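# Fold glasses, place them in the case, close it

## Task

Fold the temples of the eyeglasses, set the folded glasses down on the cloth lying inside the glasses case, and then close the case lid.

## Robot and tools

ROBOT. Two arms, left_arm and right_arm, each with six revolute joints and a parallel two-finger gripper whose fingers share one command. The scene frame has its origin at table-top height, halfway between the nominal arm bases, with +x pointing out over the table, +z up, and left_arm on the +y side. Image left and right do not match arm names. Calibrated bases in the scene frame: left_arm at (0, +0.333, +0.006) m with quat_wxyz (+1.000, 0, 0, -0.024); right_arm at (-0.024, -0.273, +0.005) m with quat_wxyz (+1.000, 0, 0, +0.014). Each arm reports its end_effector_position (metres) and end_effector_quat_wxyz in its own base frame. That point sits between the finger pads, about 1 cm short of the tips. The fingers point along the gripper's +z and close along its y. Reported hand poses can be a few cm off, worse at long reach.

ROW LAYOUT. Every row has 14 numbers in [-1, 1]. The first 7 belong to left_arm and the last 7 to right_arm, always both, even if only one arm should move. Each block of 7 is six joint values and then the opening, with joints in this order: shoulder (joint2), elbow (joint3), wrist roll (joint6), wrist pitch (joint4), waist (joint1), wrist yaw (joint5). Joint values are offsets, not poses. They count from the Joint targets shown in the latest result, and 1.0 equals 1.258 rad shoulder, 1.3 elbow, 2.022 wrist roll, 2.073 wrist pitch, 1.202 waist, and 2.022 wrist yaw. Sending 0 for a joint keeps its current target. The opening is absolute: +1 fully open, -1 closed. To leave a gripper unchanged, resend its present command, because 0 means half-open. Joint ranges in rad: waist -2.618 to 3.054, shoulder 0.000 to 3.142, elbow 0.000 to 3.142, wrist pitch -1.571 to 1.571, wrist yaw -1.571 to 1.571, wrist roll -2.094 to 2.094. A request more than 0.059 rad beyond a range is refused for both arms. Real ends may differ by up to 0.059 rad, and a "joint sent to its limit" line means a joint was clipped there.

TOOLS.
execute_actions(actions, cameras): actions is a list of actions. Each action is a list of 1 to 15 rows, one row per 1/30 s control step, and it always lasts 15 steps (0.5 s), with the final row repeated as needed. Every row within an action counts from the targets held when that action began, so repeating an offset in the next action moves the joint further. An empty list only returns the state and images.
move(target, speed, blend, opening_speed, blocking, cameras): target is one row or a list of up to 15 rows. All of them are offsets from the same current Joint targets, not from the preceding row. All joints travel together, so grippers follow curves, with no avoidance of objects or the other arm. speed: rad/s for the joint with the longest way to go, 0.01 to 2, default 0.5. blend: corner-rounding radius in rad for lists, default 0 (stop at each). opening_speed: gripper command rate per second on the -1..+1 scale, at least 0.2. blocking=false returns after about 0.5 s while motion continues. The result adds a "move:" line ending in done, off_target (resting more than 0.035 rad from target), moving, held or fault, plus limits=held if steps were withheld, and per-arm worst joint error.
wait(seconds): 0 to 10 s, arms keep their last command, and a running move continues.
stop(): brakes a running move, and faster moves need more room.
zoom_image(camera, region): region is [x0, y0, x1, y1] in pixels of that camera's latest image, at most 504x504.
read_manual(section): licence texts only.
finished_scene(scene): give the current scene number, and this cannot be undone.
The cameras argument lists names from cam_head_left, cam_head_right, cam_high, cam_left_wrist, cam_right_wrist (all 672x504). Omitted or ["all"] means all, and [] means none.

RESULTS. Joint positions and Joint velocities have one block per arm in the joint order above (rad, rad/s), with the gripper gap in metres (0.093 fully open) and its rate at the end. Joint targets are the baseline for the next offsets. grip_measured uses the opening scale: the pads meet near -0.94, and each millimetre of object width adds about 0.0208. It may read up to about 0.02 too open. To grip a rigid part firmly, send about 0.24 below the reading for its width, and keep resending that value while holding. To release, send a value well above it. A reading below -0.94 after closing does not prove anything is held. Joint torques follow the joint order and include gravity. Entries 1, 2 and 5 wrap around at ±28 N m. "joint command not followed" means the clearance check altered targets. MOTOR HOT appears at 75 °C. At 90 °C that arm folds up and stops working, and near 100 °C it goes limp. Holding loads, long stretched reaches and pushing into things heat motors. Camera calibration matrices are given per camera, and wrist cameras are posed relative to their arm's base.

MOTION LIMITS. Each step a target may lead its measured angle by at most 0.202 (waist), 0.258 (shoulder), 0.3 (elbow), 0.573 (wrist pitch) or 0.522 (wrist yaw/roll) rad. Targets that would put a gripper over 200 mm from where it is get scaled back, so large moves take several actions. If an arm is stuck pushing, command targets back past its measured positions.

CARE. The simulation keeps running between calls. Nothing may leave the table. Avoid dropping the glasses, releasing them while they move, fast impacts, hard presses, and above all contact between the two arms. Any arm stop also costs. Move slowly near contact, and choose targets only slightly beyond the contact point.

Each tool is called after "Emit:" in YAML: its name, and indented under it one key for each argument.

## Session

Emit:
execute_actions:
  actions: []

Scene clock: 0.00 s.
left_arm: end_effector_position=(+0.3986, +0.0037, +0.1213) grip_measured=+1.000 end_effector_quat_wxyz=(+0.621, +0.013, +0.783, -0.030) | right_arm: end_effector_position=(+0.3878, -0.0132, +0.1040) grip_measured=+1.000 end_effector_quat_wxyz=(+0.609, +0.023, +0.792, -0.036)
Joint names: [shoulder, elbow, wrist roll, wrist pitch, waist, wrist yaw]
Joint positions: left_arm=[1.537 0.374 -0.003 0.933 0.061 0.123 0.093] | right_arm=[1.557 0.324 -0.007 0.974 0.005 0.089 0.093]
Joint velocities: within noise
Joint torques (N m): no reading
Heat: left arm: 25 °C; right arm: 30 °C.
Joint targets: left_arm=[1.528 0.383 -0.003 0.945 0.061 0.123] | right_arm=[1.552 0.330 -0.007 0.975 0.005 0.089]
Tool commands: left_gripper/opening=+1.0 right_gripper/opening=+1.0

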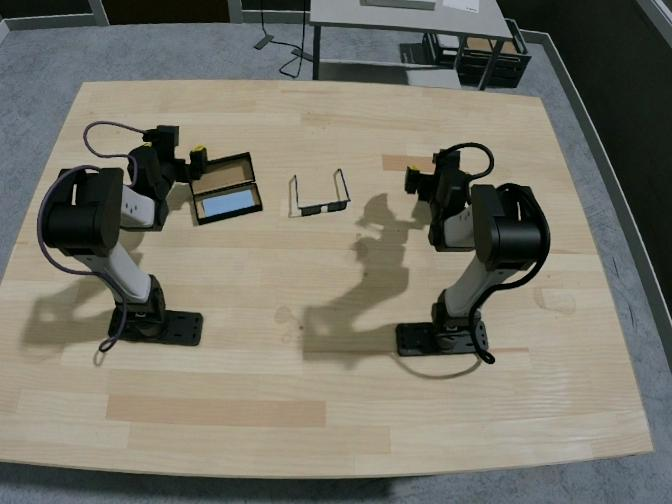

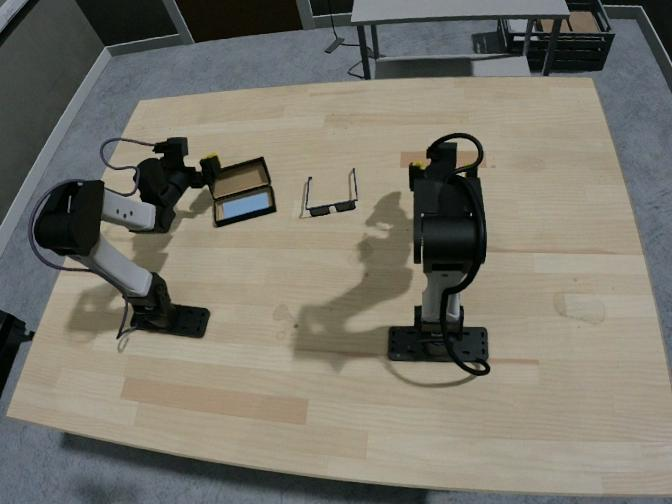

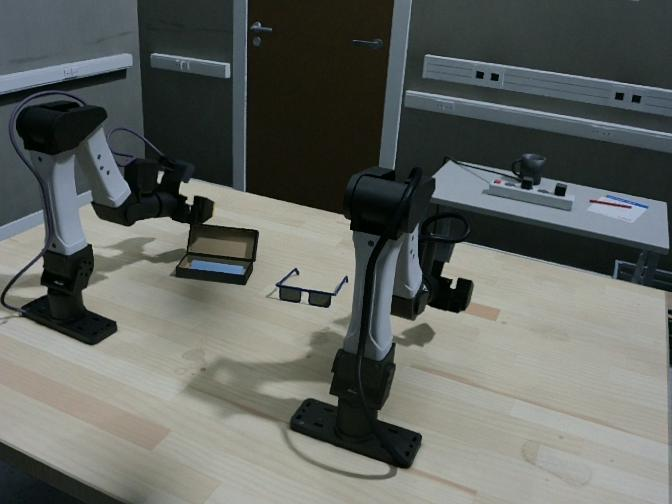

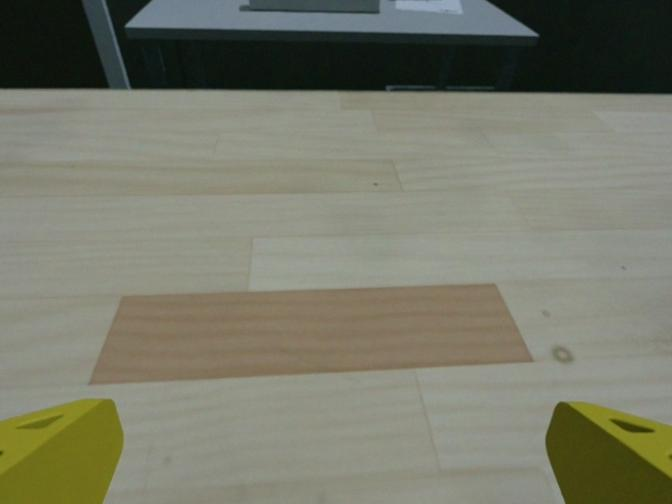

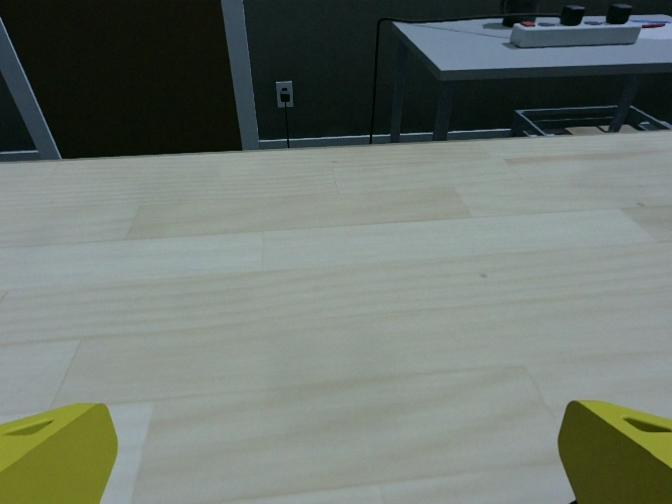

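Emit:
zoom_image:
  camera: "cam_head_left"
  region: [180, 130, 380, 240]

Emit:
zoom_image:
  camera: "cam_head_right"
  region: [190, 140, 390, 240]

Emit:
zoom_image:
  camera: "cam_high"
  region: [160, 210, 360, 320]

Scaled by 2.520 from the camera's 672x504 image, which has a finer 960x720 frame.

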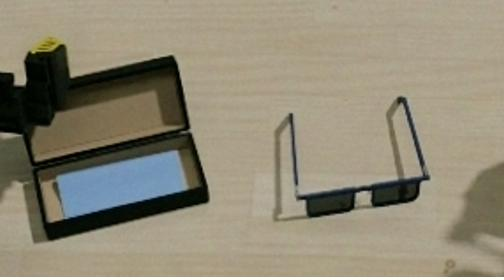

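Scaled by 2.520 from the camera's 672x504 image, which has a finer 960x720 frame.

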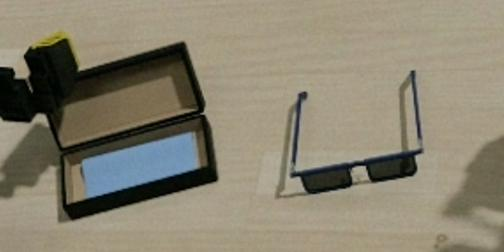

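Scaled by 2.520 from the camera's 672x504 image, which has a finer 960x720 frame.

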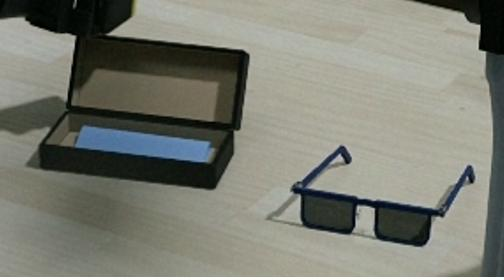

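Emit:
move:
  target:
    - [0,0.776,0.001,-0.874,0,-0.061,0.5,-0.021,0.817,0.003,-0.888,0,-0.044,0.5]
    - [0,0.776,0.001,-0.874,-0.322,-0.061,0.5,-0.021,0.817,0.003,-0.888,0.457,-0.044,0.5]
  blend: 0.2
  speed: 0.9

Scene clock: 142.20 s.
left_arm: end_effector_position=(+0.3641, -0.1248, +0.1827) grip_measured=+0.502 end_effector_quat_wxyz=(+0.256, +0.156, +0.953, -0.048) | right_arm: end_effector_position=(+0.3313, +0.2039, +0.1823) grip_measured=+0.502 end_effector_quat_wxyz=(+0.253, -0.266, +0.928, +0.069)
Joint names: [shoulder, elbow, wrist roll, wrist pitch, waist, wrist yaw]
Joint positions: left_arm=[1.537 1.356 -0.003 -0.862 -0.325 0.012 0.069] | right_arm=[1.55 1.366 -0.006 -0.856 0.554 0.005 0.069]
Joint velocities: within noise
Joint torques (N m): left_arm=[-7.94 8.65 -0.06 1.54 -0.23 -0.22] | right_arm=[-8.72 8.31 0.2 1.25 0.16 -0.08]
Heat: left arm: 39 °C; right arm: 38 °C.
Joint targets: left_arm=[1.528 1.392 -0.001 -0.866 -0.326 0.000] | right_arm=[1.526 1.392 0.000 -0.865 0.554 0.000]
move: off_target (left_arm); left_arm: the elbow is farthest, 0.036 rad from its target
camera_calibration:
cam_left_wrist: T_world_to_cam=[[-0.325116, -0.945533, -0.0163233, 0.00392723], [-0.941314, 0.325224, -0.0903123, 0.441228], [0.090702, -0.0139965, -0.99578, 0.230575], [0, 0, 0, 1]] pos_world=[0.395697, -0.136557, 0.269514]
cam_right_wrist: T_world_to_cam=[[0.533833, -0.845178, 0.0263739, -0.0100224], [-0.841431, -0.534039, -0.0824428, 0.442628], [0.0837636, 0.0218189, -0.996247, 0.228112], [0, 0, 0, 1]] pos_world=[0.358684, 0.222933, 0.264012]

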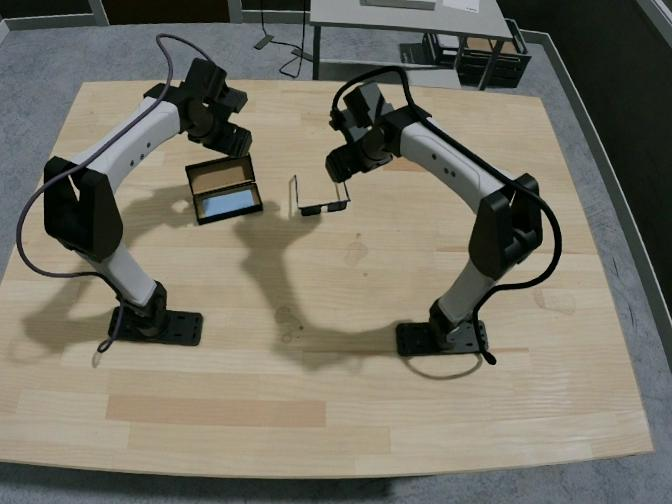

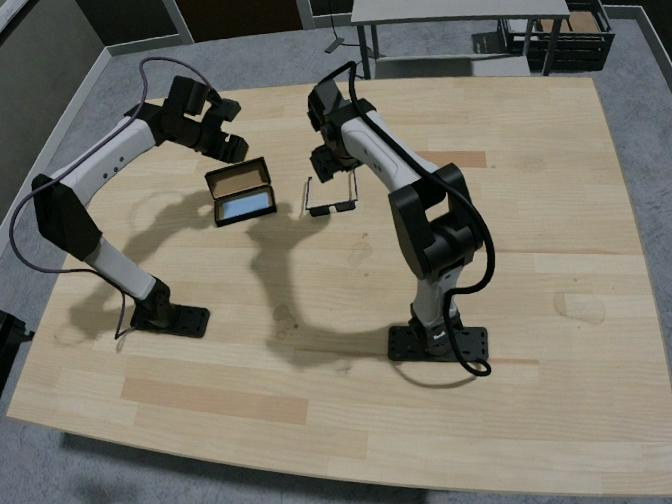

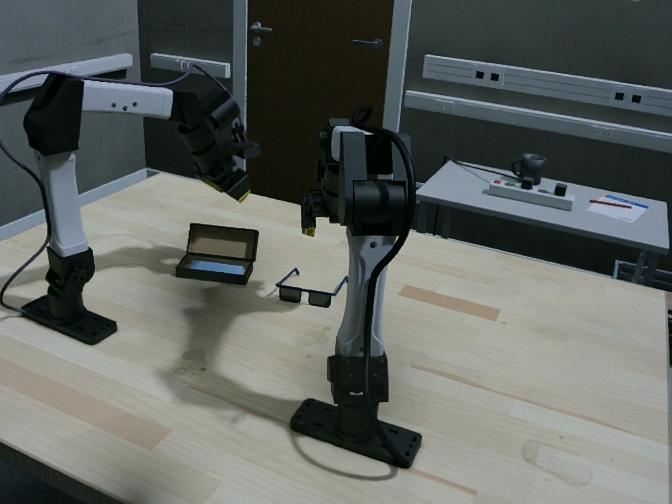

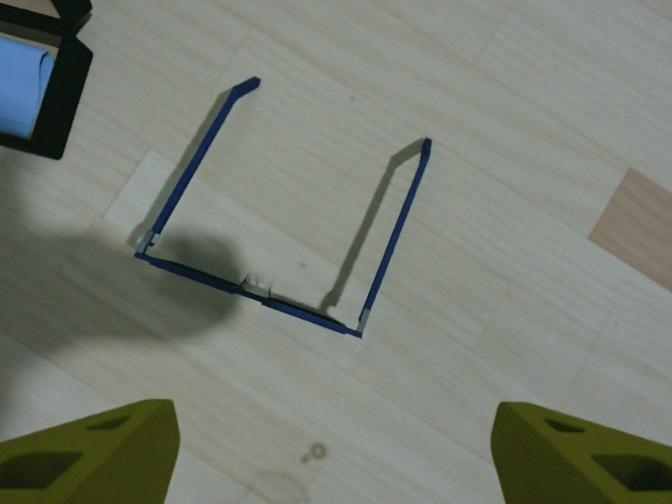

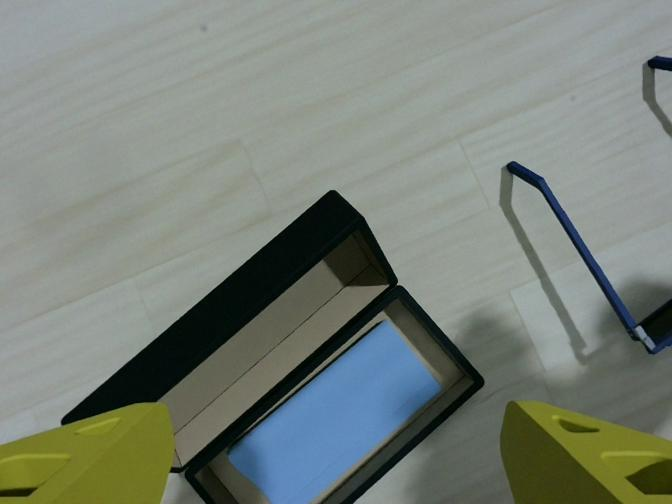

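Emit:
zoom_image:
  camera: "cam_left_wrist"
  region: [80, 50, 480, 350]

Emit:
zoom_image:
  camera: "cam_right_wrist"
  region: [60, 150, 560, 504]

Emit:
zoom_image:
  camera: "cam_high"
  region: [270, 250, 360, 315]

Scaled by 1.260 from the camera's 672x504 image, which has a finer 960x720 frame.

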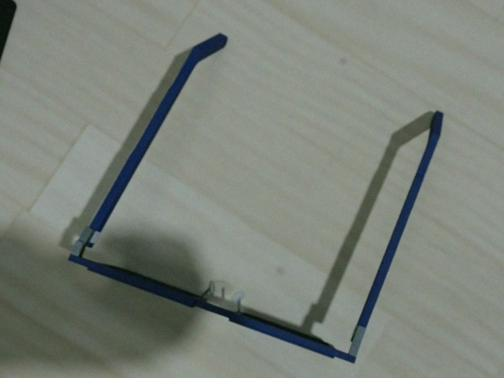

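Scaled by 1.008 from the camera's 672x504 image, which has a finer 960x720 frame.

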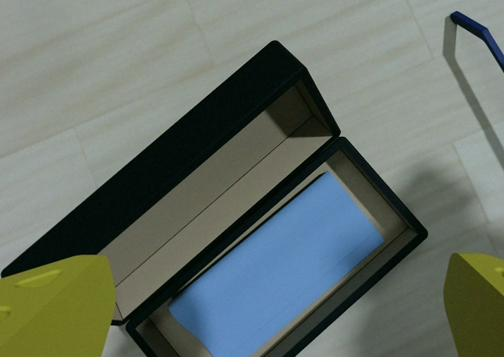

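Scaled by 5.600 from the camera's 672x504 image, which has a finer 960x720 frame.

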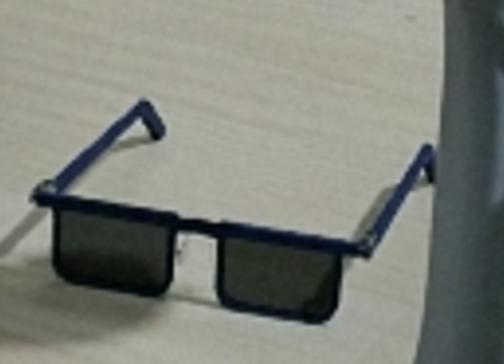

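Emit:
move:
  target: [0,0,0,0,0,0,0.5,0.460,0.430,0.958,-0.266,0.015,0,0.3]
  speed: 0.9

Scene clock: 262.17 s.
left_arm: end_effector_position=(+0.3639, -0.1248, +0.1826) grip_measured=+0.502 end_effector_quat_wxyz=(+0.256, +0.156, +0.953, -0.048) | right_arm: end_effector_position=(+0.3412, +0.2146, +0.1199) grip_measured=+0.302 end_effector_quat_wxyz=(+0.003, +0.631, +0.776, +0.001)
Joint names: [shoulder, elbow, wrist roll, wrist pitch, waist, wrist yaw]
Joint positions: left_arm=[1.537 1.356 -0.003 -0.863 -0.325 0.012 0.069] | right_arm=[2.09 1.927 1.929 -1.405 0.563 0.005 0.06]
Joint velocities: within noise
Joint torques (N m): left_arm=[-7.98 8.59 -0.06 1.53 -0.2 -0.22] | right_arm=[-9.11 7.12 0.23 0.11 0.85 -0.02]
Heat: left arm: 39 °C; right arm: 49 °C.
Joint targets: left_arm=[1.528 1.392 -0.001 -0.867 -0.326 0.000] | right_arm=[2.105 1.951 1.936 -1.417 0.572 0.000]
move: off_target (left_arm); left_arm: the elbow is farthest, 0.036 rad from its target
camera_calibration:
cam_left_wrist: T_world_to_cam=[[-0.325128, -0.945529, -0.0163187, 0.00392869], [-0.941379, 0.325246, -0.0895524, 0.440948], [0.0899821, -0.0137539, -0.995848, 0.230802], [0, 0, 0, 1]] pos_world=[0.395608, -0.136527, 0.269396]
cam_right_wrist: T_world_to_cam=[[-0.975763, -0.218648, 0.00892569, 0.37812], [-0.193746, 0.882153, 0.429264, -0.134704], [-0.101732, 0.417131, -0.903135, 0.132183], [0, 0, 0, 1]] pos_world=[0.356304, 0.146368, 0.173828]

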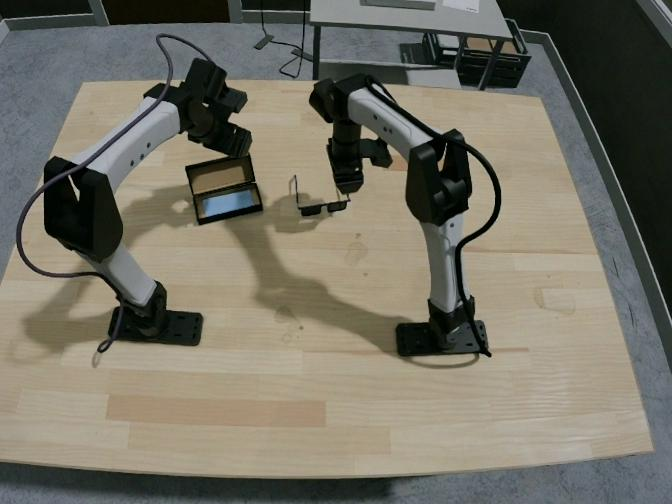

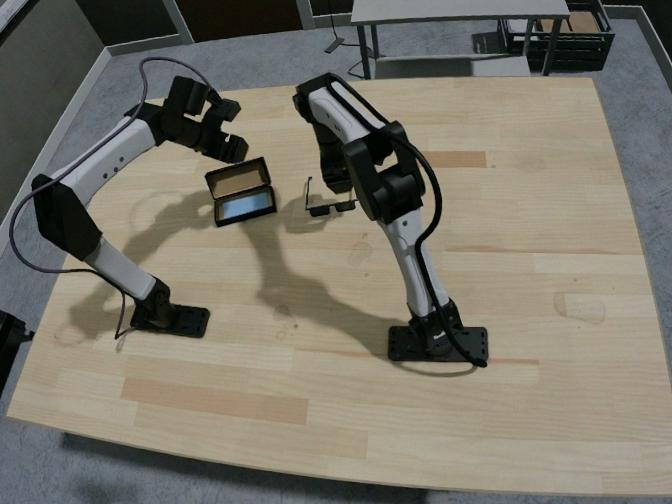

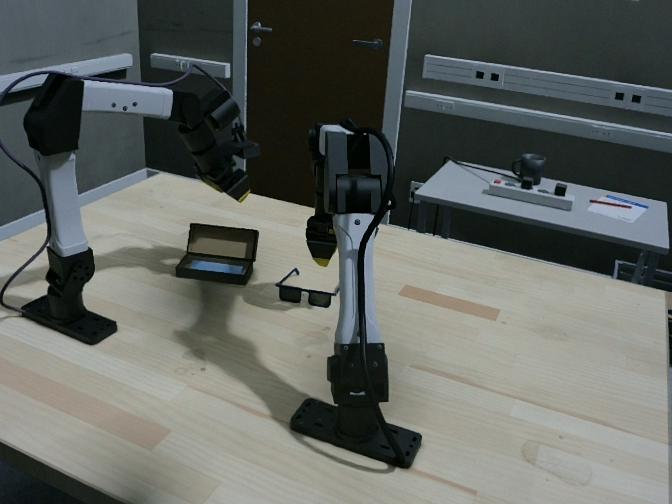

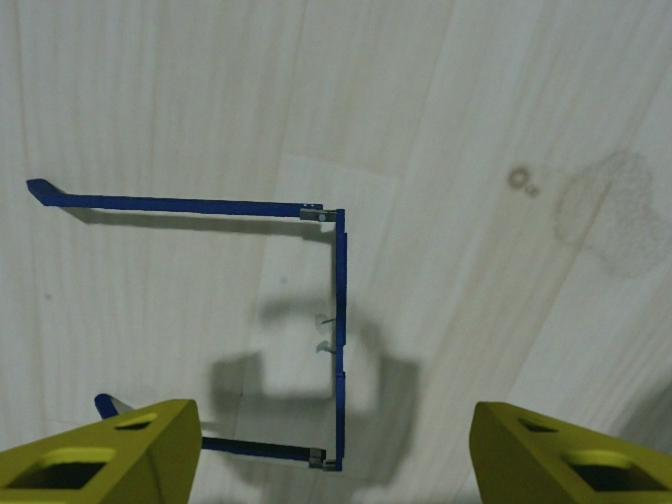

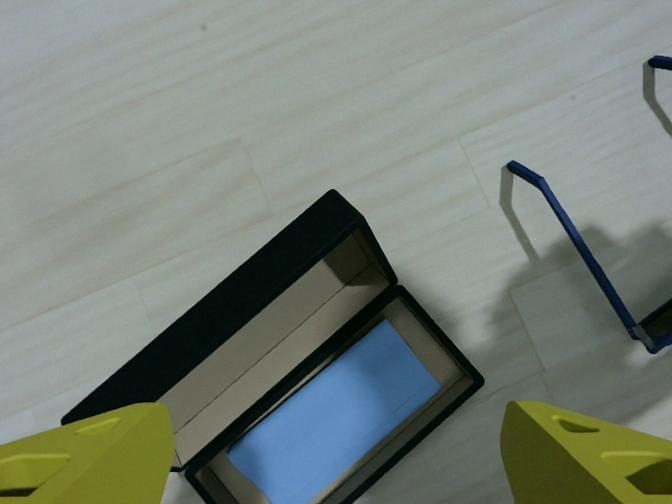

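Emit:
move:
  target: [0,0,0,0,0,0,0.5,0.0085,-0.218,0,0.142,0,0,0.3]
  speed: 0.4
  cameras: ["cam_left_wrist","cam_high"]

Emit:
zoom_image:
  camera: "cam_high"
  region: [260, 210, 380, 320]

Scene clock: 292.30 s.
left_arm: end_effector_position=(+0.3639, -0.1248, +0.1826) grip_measured=+0.502 end_effector_quat_wxyz=(+0.256, +0.156, +0.953, -0.048) | right_arm: end_effector_position=(+0.3423, +0.2152, +0.0515) grip_measured=+0.302 end_effector_quat_wxyz=(+0.004, +0.632, +0.775, +0.004)
Joint names: [shoulder, elbow, wrist roll, wrist pitch, waist, wrist yaw]
Joint positions: left_arm=[1.537 1.356 -0.003 -0.863 -0.325 0.012 0.069] | right_arm=[2.103 1.675 1.931 -1.132 0.563 0.005 0.06]
Joint velocities: within noise
Joint torques (N m): left_arm=[-8.01 8.61 -0.06 1.54 -0.27 -0.22] | right_arm=[-9.35 4.57 0.21 0.34 0.87 -0.02]
Heat: left arm: 40 °C; right arm: 50 °C.
Joint targets: left_arm=[1.528 1.392 -0.001 -0.867 -0.326 0.000] | right_arm=[2.115 1.667 1.937 -1.122 0.572 0.000]
move: off_target (left_arm); left_arm: the elbow is farthest, 0.036 rad from its target
camera_calibration:
cam_left_wrist: T_world_to_cam=[[-0.325128, -0.945529, -0.0163187, 0.00392869], [-0.941379, 0.325246, -0.0895524, 0.440948], [0.0899821, -0.0137539, -0.995848, 0.230802], [0, 0, 0, 1]] pos_world=[0.395608, -0.136527, 0.269396]
Images, in order (width x height): cam_high 672x504, cam_left_wrist 672x504.

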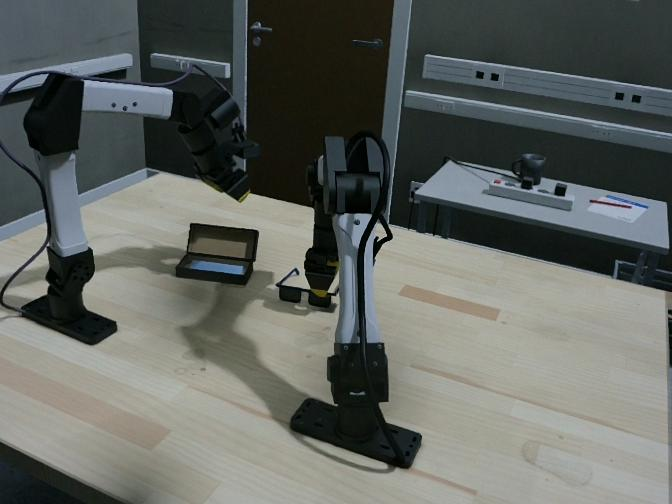

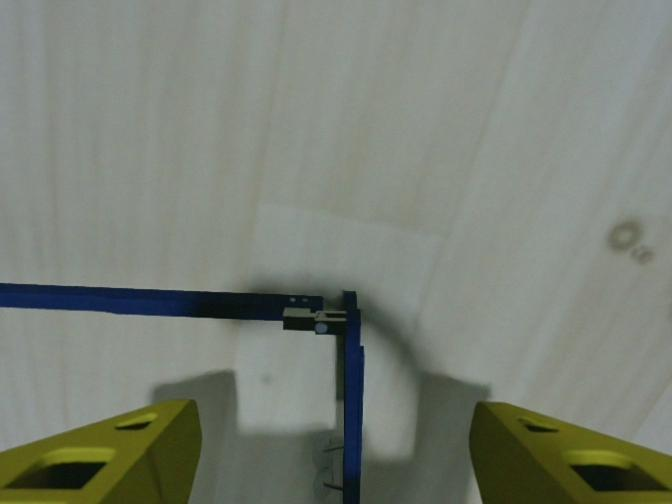

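Scaled by 4.200 from the camera's 672x504 image, which has a finer 960x720 frame.

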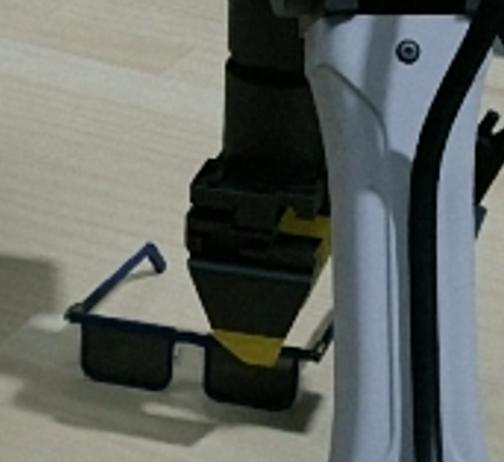

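Emit:
move:
  target: [0,0,0,0,0,0,0.5,0.0114,-0.0408,0,0.0275,0.001,0,0.3]
  speed: 0.2
  cameras: ["cam_left_wrist","cam_high"]

Emit:
zoom_image:
  camera: "cam_high"
  region: [260, 210, 380, 320]

Scene clock: 299.93 s.
left_arm: end_effector_position=(+0.3639, -0.1248, +0.1826) grip_measured=+0.502 end_effector_quat_wxyz=(+0.256, +0.156, +0.953, -0.048) | right_arm: end_effector_position=(+0.3402, +0.2139, +0.0342) grip_measured=+0.302 end_effector_quat_wxyz=(+0.003, +0.632, +0.775, +0.001)
Joint names: [shoulder, elbow, wrist roll, wrist pitch, waist, wrist yaw]
Joint positions: left_arm=[1.537 1.356 -0.003 -0.863 -0.325 0.012 0.069] | right_arm=[2.115 1.623 1.931 -1.075 0.563 0.005 0.06]
Joint velocities: within noise
Joint torques (N m): left_arm=[-7.94 8.65 -0.05 1.54 -0.27 -0.22] | right_arm=[-9.14 4.4 0.21 0.3 0.98 -0.03]
Heat: left arm: 40 °C; right arm: 49 °C.
Joint targets: left_arm=[1.528 1.392 -0.001 -0.867 -0.326 0.000] | right_arm=[2.130 1.614 1.937 -1.065 0.573 0.000]
move: off_target (left_arm); left_arm: the elbow is farthest, 0.036 rad from its target
camera_calibration:
cam_left_wrist: T_world_to_cam=[[-0.325128, -0.945529, -0.0163187, 0.00392869], [-0.941379, 0.325246, -0.0895524, 0.440948], [0.0899821, -0.0137539, -0.995848, 0.230802], [0, 0, 0, 1]] pos_world=[0.395608, -0.136527, 0.269396]
Images, in order (width x height): cam_high 672x504, cam_left_wrist 672x504.

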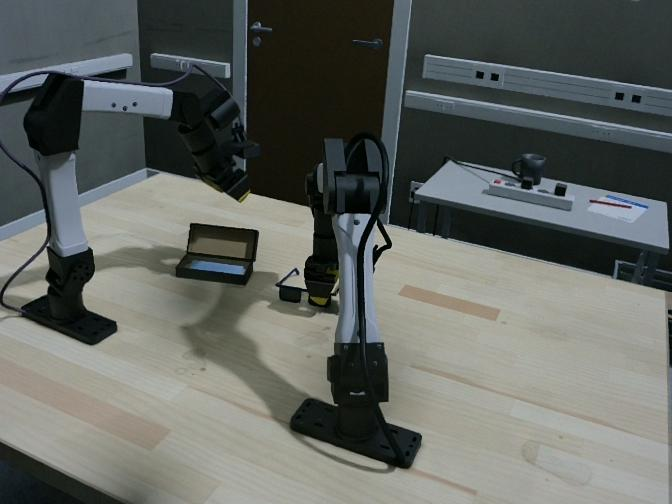

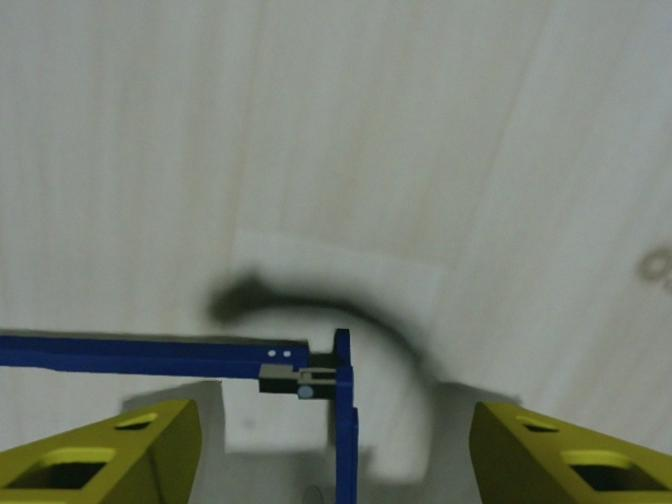

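Scaled by 4.200 from the camera's 672x504 image, which has a finer 960x720 frame.

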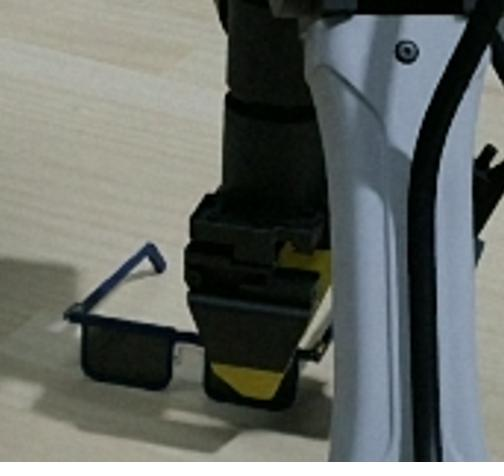

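Emit:
move:
  target: [0,0,0,0,0,0,0.5,0,0,0,0,0,0,-1.0]
  opening_speed: 0.5
  cameras: ["cam_left_wrist","cam_high"]

Emit:
zoom_image:
  camera: "cam_high"
  region: [260, 210, 380, 320]

Scene clock: 308.67 s.
left_arm: end_effector_position=(+0.3639, -0.1248, +0.1826) grip_measured=+0.502 end_effector_quat_wxyz=(+0.256, +0.156, +0.953, -0.048) | right_arm: end_effector_position=(+0.3405, +0.2141, +0.0342) grip_measured=-0.965 end_effector_quat_wxyz=(+0.003, +0.632, +0.775, +0.002)
Joint names: [shoulder, elbow, wrist roll, wrist pitch, waist, wrist yaw]
Joint positions: left_arm=[1.537 1.356 -0.003 -0.863 -0.325 0.012 0.069] | right_arm=[2.115 1.623 1.931 -1.074 0.563 0.005 0]
Joint velocities: within noise
Joint torques (N m): left_arm=[-7.95 8.58 -0.06 1.54 -0.23 -0.22] | right_arm=[-9.14 4.4 0.2 0.31 0.96 -0.02]
Heat: left arm: 40 °C; right arm: 49 °C.
Joint targets: left_arm=[1.528 1.392 -0.001 -0.867 -0.326 0.000] | right_arm=[2.130 1.614 1.937 -1.065 0.573 0.000]
move: off_target (left_arm); left_arm: the elbow is farthest, 0.036 rad from its target
camera_calibration:
cam_left_wrist: T_world_to_cam=[[-0.325128, -0.945529, -0.0163187, 0.00392869], [-0.941379, 0.325246, -0.0895524, 0.440948], [0.0899821, -0.0137539, -0.995848, 0.230802], [0, 0, 0, 1]] pos_world=[0.395608, -0.136527, 0.269396]
Images, in order (width x height): cam_high 672x504, cam_left_wrist 672x504.

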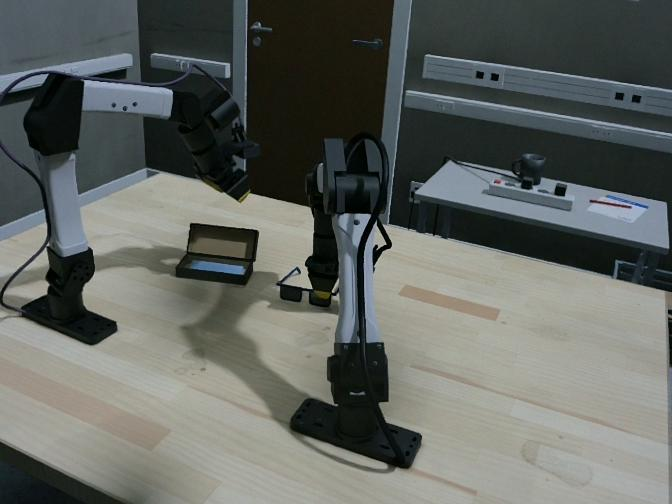

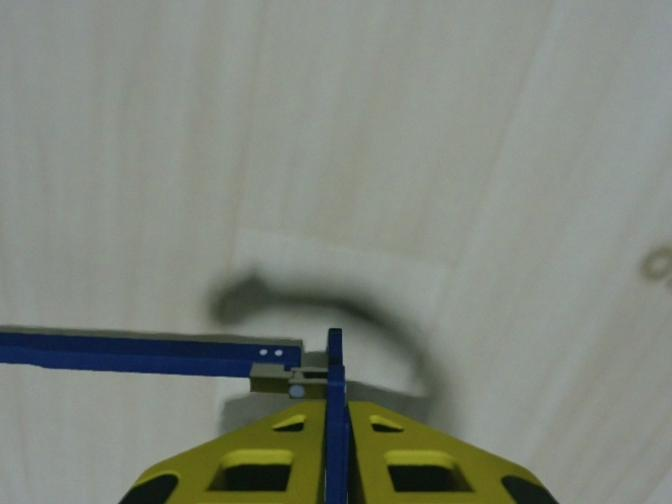

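Scaled by 4.200 from the camera's 672x504 image, which has a finer 960x720 frame.

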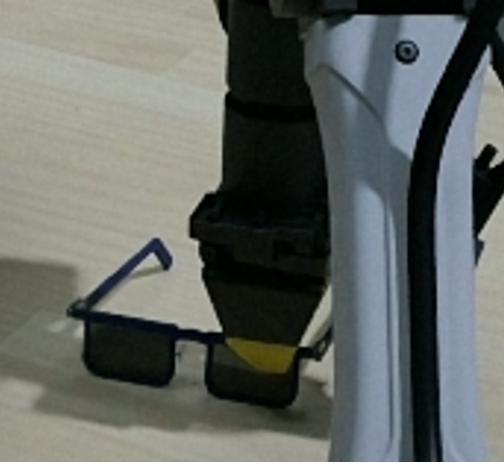

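Emit:
move:
  target:
    - [0,0,0,0,0,0,0.5,-0.0215,0.195,0,-0.1327,0,0,-1.0]
    - [0.423,0.264,-0.247,-0.0815,-0.095,0.193,-0.95,-0.0215,0.195,0,-0.1327,0,0,-1.0]
  speed: [0.3,0.5]
  opening_speed: 1.0

Scene clock: 369.33 s.
left_arm: end_effector_position=(+0.3699, -0.2407, +0.0947) grip_measured=-0.947 end_effector_quat_wxyz=(+0.003, -0.008, +0.978, -0.209) | right_arm: end_effector_position=(+0.3402, +0.2140, +0.0899) grip_measured=-0.965 end_effector_quat_wxyz=(-0.002, +0.632, +0.775, -0.014)
Joint names: [shoulder, elbow, wrist roll, wrist pitch, waist, wrist yaw]
Joint positions: left_arm=[2.049 1.701 -0.491 -1.028 -0.437 0.375 0] | right_arm=[2.115 1.846 1.931 -1.33 0.563 0.005 0]
Joint velocities: within noise
Joint torques (N m): left_arm=[-10.44 7.94 -0.14 0.83 -0.44 0.23] | right_arm=[-11.4 6.95 0.2 0.05 0.95 -0.03]
Heat: left arm: 41 °C; right arm: 51 °C.
Joint targets: left_arm=[2.060 1.735 -0.500 -1.035 -0.440 0.390] | right_arm=[2.103 1.868 1.936 -1.341 0.573 0.000]
move: done
camera_calibration:
cam_left_wrist: T_world_to_cam=[[-0.000525756, -0.921833, 0.387586, -0.25778], [-0.909665, 0.161422, 0.382691, 0.38053], [-0.415342, -0.352372, -0.838645, 0.231621], [0, 0, 0, 1]] pos_world=[0.442221, -0.217439, 0.148534]
cam_right_wrist: T_world_to_cam=[[-0.975483, -0.216772, 0.0379943, 0.374155], [-0.181313, 0.889449, 0.419531, -0.126397], [-0.124737, 0.402356, -0.906946, 0.116626], [0, 0, 0, 1]] pos_world=[0.356612, 0.146605, 0.144585]

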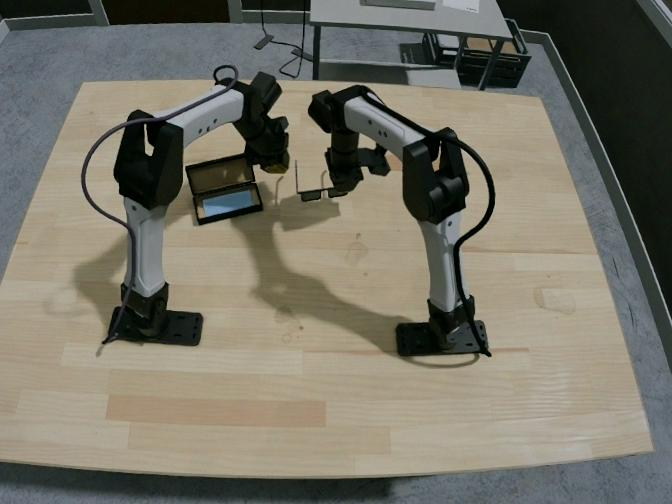

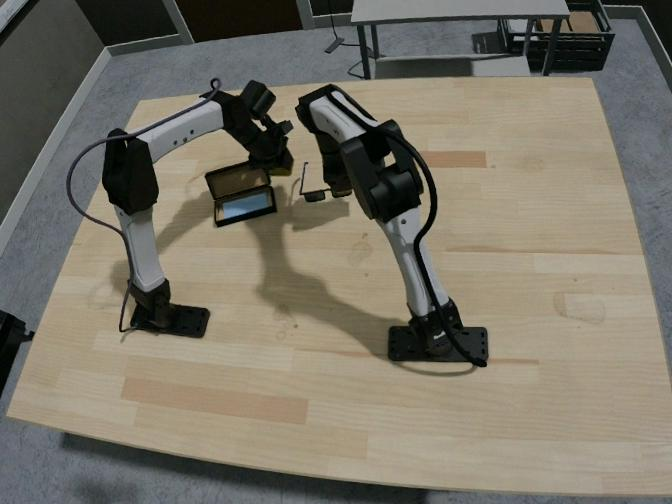

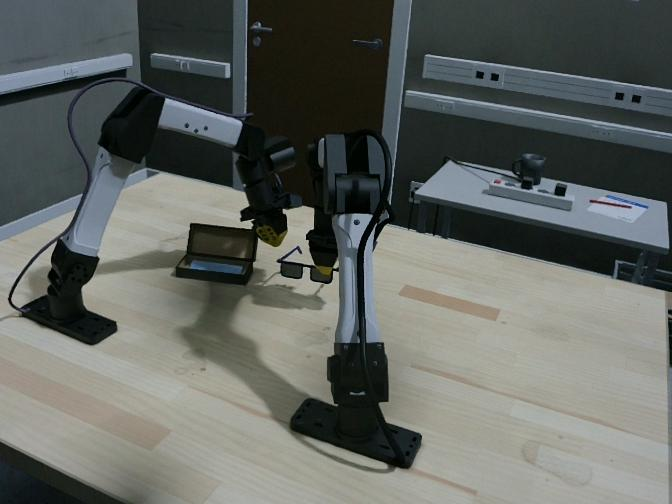

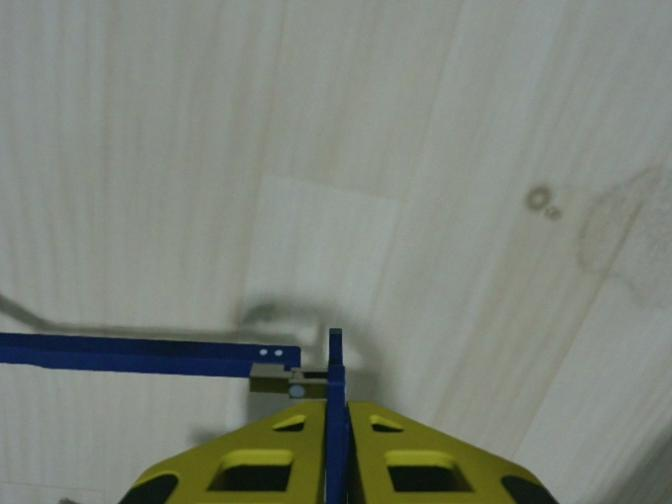

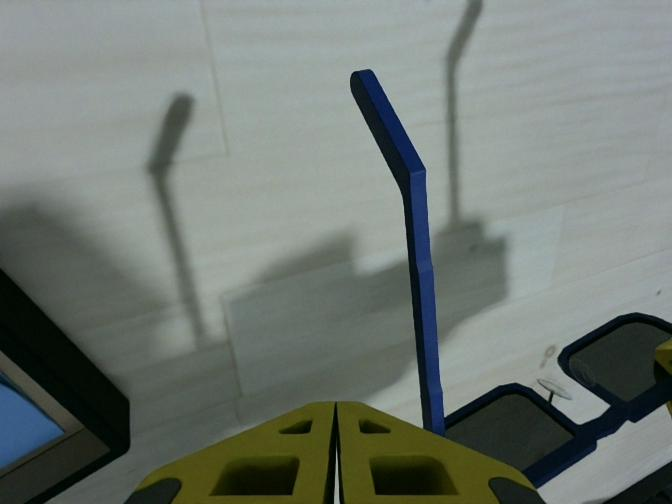

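Emit:
move:
  target:
    - [0.0268,0.0068,0,0.011,0.002,0.008,-0.95,0,0,0,0,0,0,-1.0]
    - [0.0921,0.1031,0,0.0056,-0.0661,0,-0.95,0,0,0,0,0,0,-1.0]
  speed: 0.15
  blend: 0.02
  cameras: ["cam_left_wrist","cam_right_wrist","cam_head_left"]

Scene clock: 429.17 s.
left_arm: end_effector_position=(+0.3756, -0.2858, +0.0888) grip_measured=-0.947 end_effector_quat_wxyz=(+0.003, +0.033, +0.975, -0.219) | right_arm: end_effector_position=(+0.3402, +0.2139, +0.0899) grip_measured=-0.965 end_effector_quat_wxyz=(-0.002, +0.632, +0.775, -0.014)
Joint names: [shoulder, elbow, wrist roll, wrist pitch, waist, wrist yaw]
Joint positions: left_arm=[2.156 1.835 -0.491 -1.028 -0.515 0.387 0] | right_arm=[2.115 1.846 1.931 -1.331 0.563 0.005 0]
Joint velocities: within noise
Joint torques (N m): left_arm=[-10.56 8.09 -0.15 1 -0.51 0.13] | right_arm=[-11.4 6.95 0.2 0.05 0.96 -0.03]
Heat: left arm: 39 °C; right arm: 59 °C.
Joint targets: left_arm=[2.176 1.869 -0.500 -1.024 -0.519 0.390] | right_arm=[2.103 1.868 1.936 -1.341 0.573 0.000]
move: done; blend cut to 0.0169 rad at target 1
camera_calibration:
cam_left_wrist: T_world_to_cam=[[-0.0821768, -0.909924, 0.406552, -0.264644], [-0.89997, 0.242996, 0.361949, 0.41678], [-0.428137, -0.336141, -0.838873, 0.222626], [0, 0, 0, 1]] pos_world=[0.448656, -0.267248, 0.143494]
cam_right_wrist: T_world_to_cam=[[-0.97547, -0.216764, 0.0383531, 0.37403], [-0.181178, 0.889534, 0.419408, -0.126422], [-0.125029, 0.402171, -0.906987, 0.116781], [0, 0, 0, 1]] pos_world=[0.356551, 0.146567, 0.144596]
Images, in order (width x height): cam_head_left 672x504, cam_left_wrist 672x504, cam_right_wrist 672x504.

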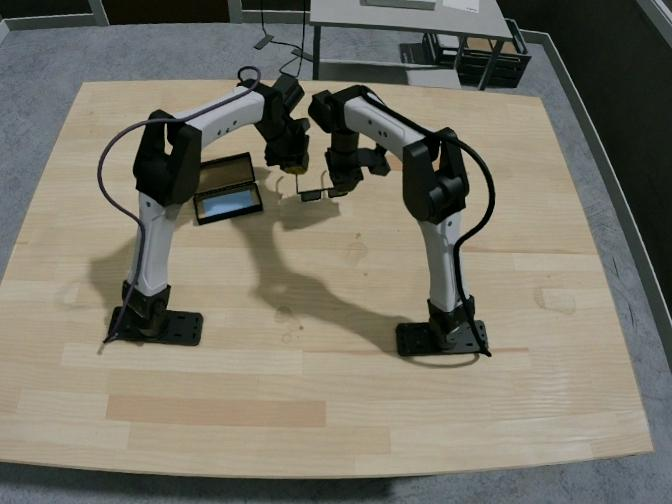

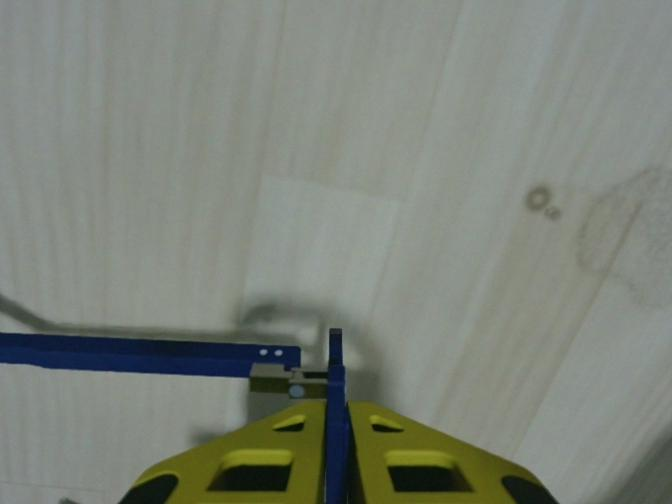

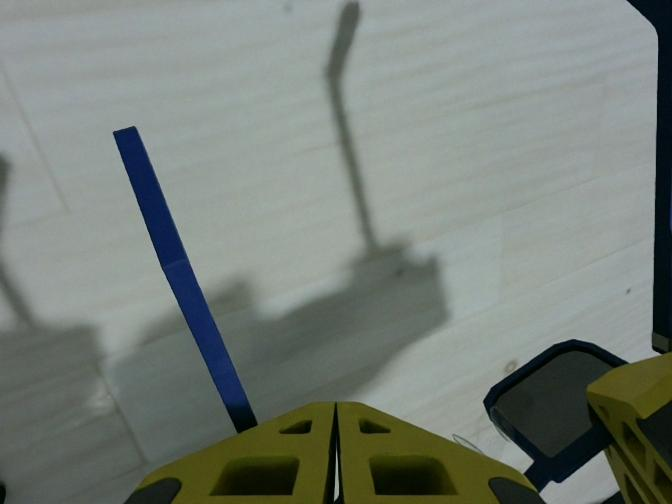

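Emit:
move:
  target:
    - [-0.0654,-0.0962,0,0.0056,0.0674,0.0079,-0.95,0,0,0,0,0,0,-1.0]
    - [-0.0443,-0.1322,0,0.0431,0.0645,0.005,-0.95,0,0,0,0,0,0,-1.0]
    - [0.0192,-0.0372,0,0.0406,-0.0177,-0.0054,-0.95,0,0,0,0,0,0,-1.0]
  speed: [0.3,0.2,0.12]
  cameras: ["cam_left_wrist","cam_right_wrist","cam_high"]

Scene clock: 464.20 s.
left_arm: end_effector_position=(+0.3742, -0.2972, +0.0756) grip_measured=-0.947 end_effector_quat_wxyz=(+0.006, +0.043, +0.972, -0.231) | right_arm: end_effector_position=(+0.3358, +0.2105, +0.0902) grip_measured=-0.965 end_effector_quat_wxyz=(+0.003, +0.633, +0.773, -0.028)
Joint names: [shoulder, elbow, wrist roll, wrist pitch, waist, wrist yaw]
Joint positions: left_arm=[2.168 1.793 -0.494 -0.954 -0.533 0.402 0] | right_arm=[2.115 1.846 1.943 -1.354 0.57 0.024 0]
Joint velocities: within noise
Joint torques (N m): left_arm=[-9.48 7.5 -0.11 1.15 -0.77 -0.1] | right_arm=[-11.36 6.89 0.07 0.23 0.43 -0.18]
Heat: left arm: 40 °C; right arm: 61 °C.
Joint targets: left_arm=[2.200 1.821 -0.500 -0.939 -0.540 0.379] | right_arm=[2.103 1.868 1.937 -1.341 0.573 0.000]
move: done
camera_calibration:
cam_left_wrist: T_world_to_cam=[[-0.102886, -0.898555, 0.426629, -0.260218], [-0.89848, 0.26798, 0.347737, 0.43095], [-0.426789, -0.347541, -0.834905, 0.202943], [0, 0, 0, 1]] pos_world=[0.447041, -0.278776, 0.130597]
cam_right_wrist: T_world_to_cam=[[-0.976044, -0.210995, 0.0530921, 0.366669], [-0.17345, 0.901902, 0.395586, -0.127315], [-0.131351, 0.376901, -0.916893, 0.126195], [0, 0, 0, 1]] pos_world=[0.352378, 0.144628, 0.146604]
Images, in order (width x height): cam_high 672x504, cam_left_wrist 672x504, cam_right_wrist 672x504.

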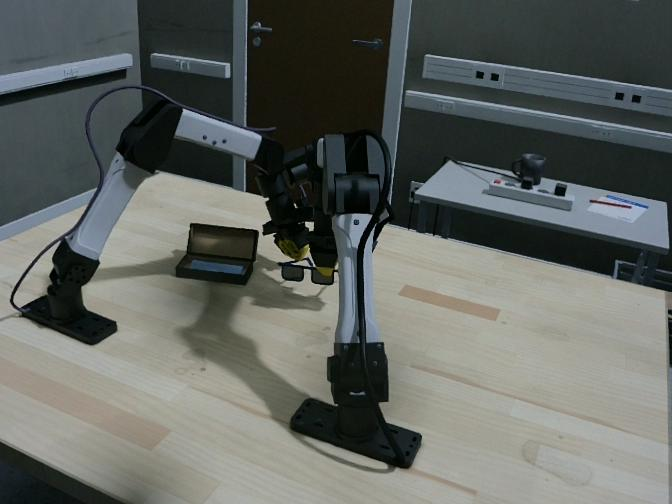

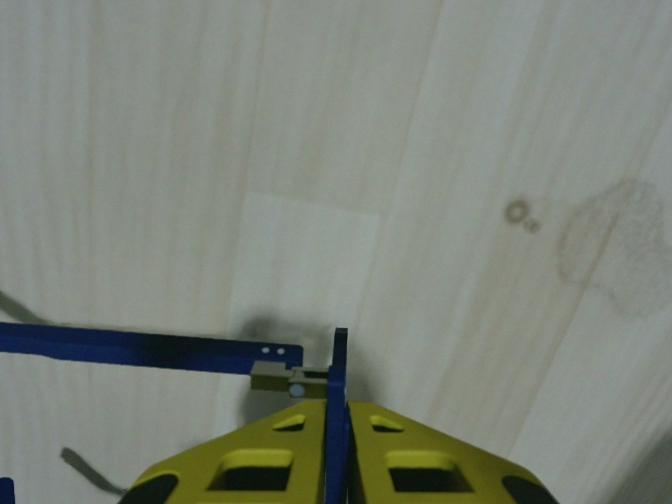

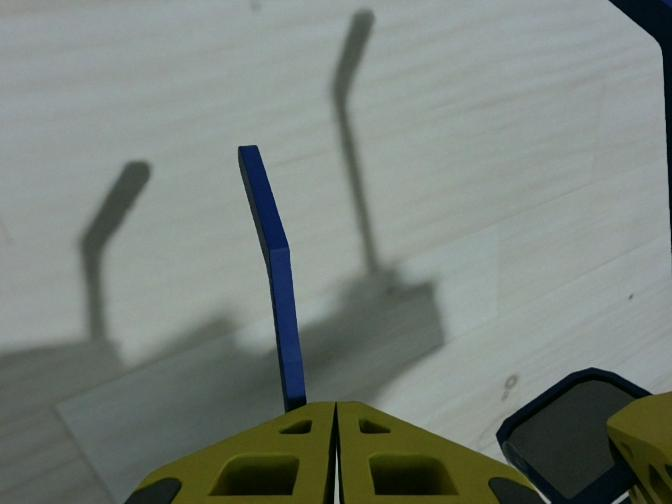

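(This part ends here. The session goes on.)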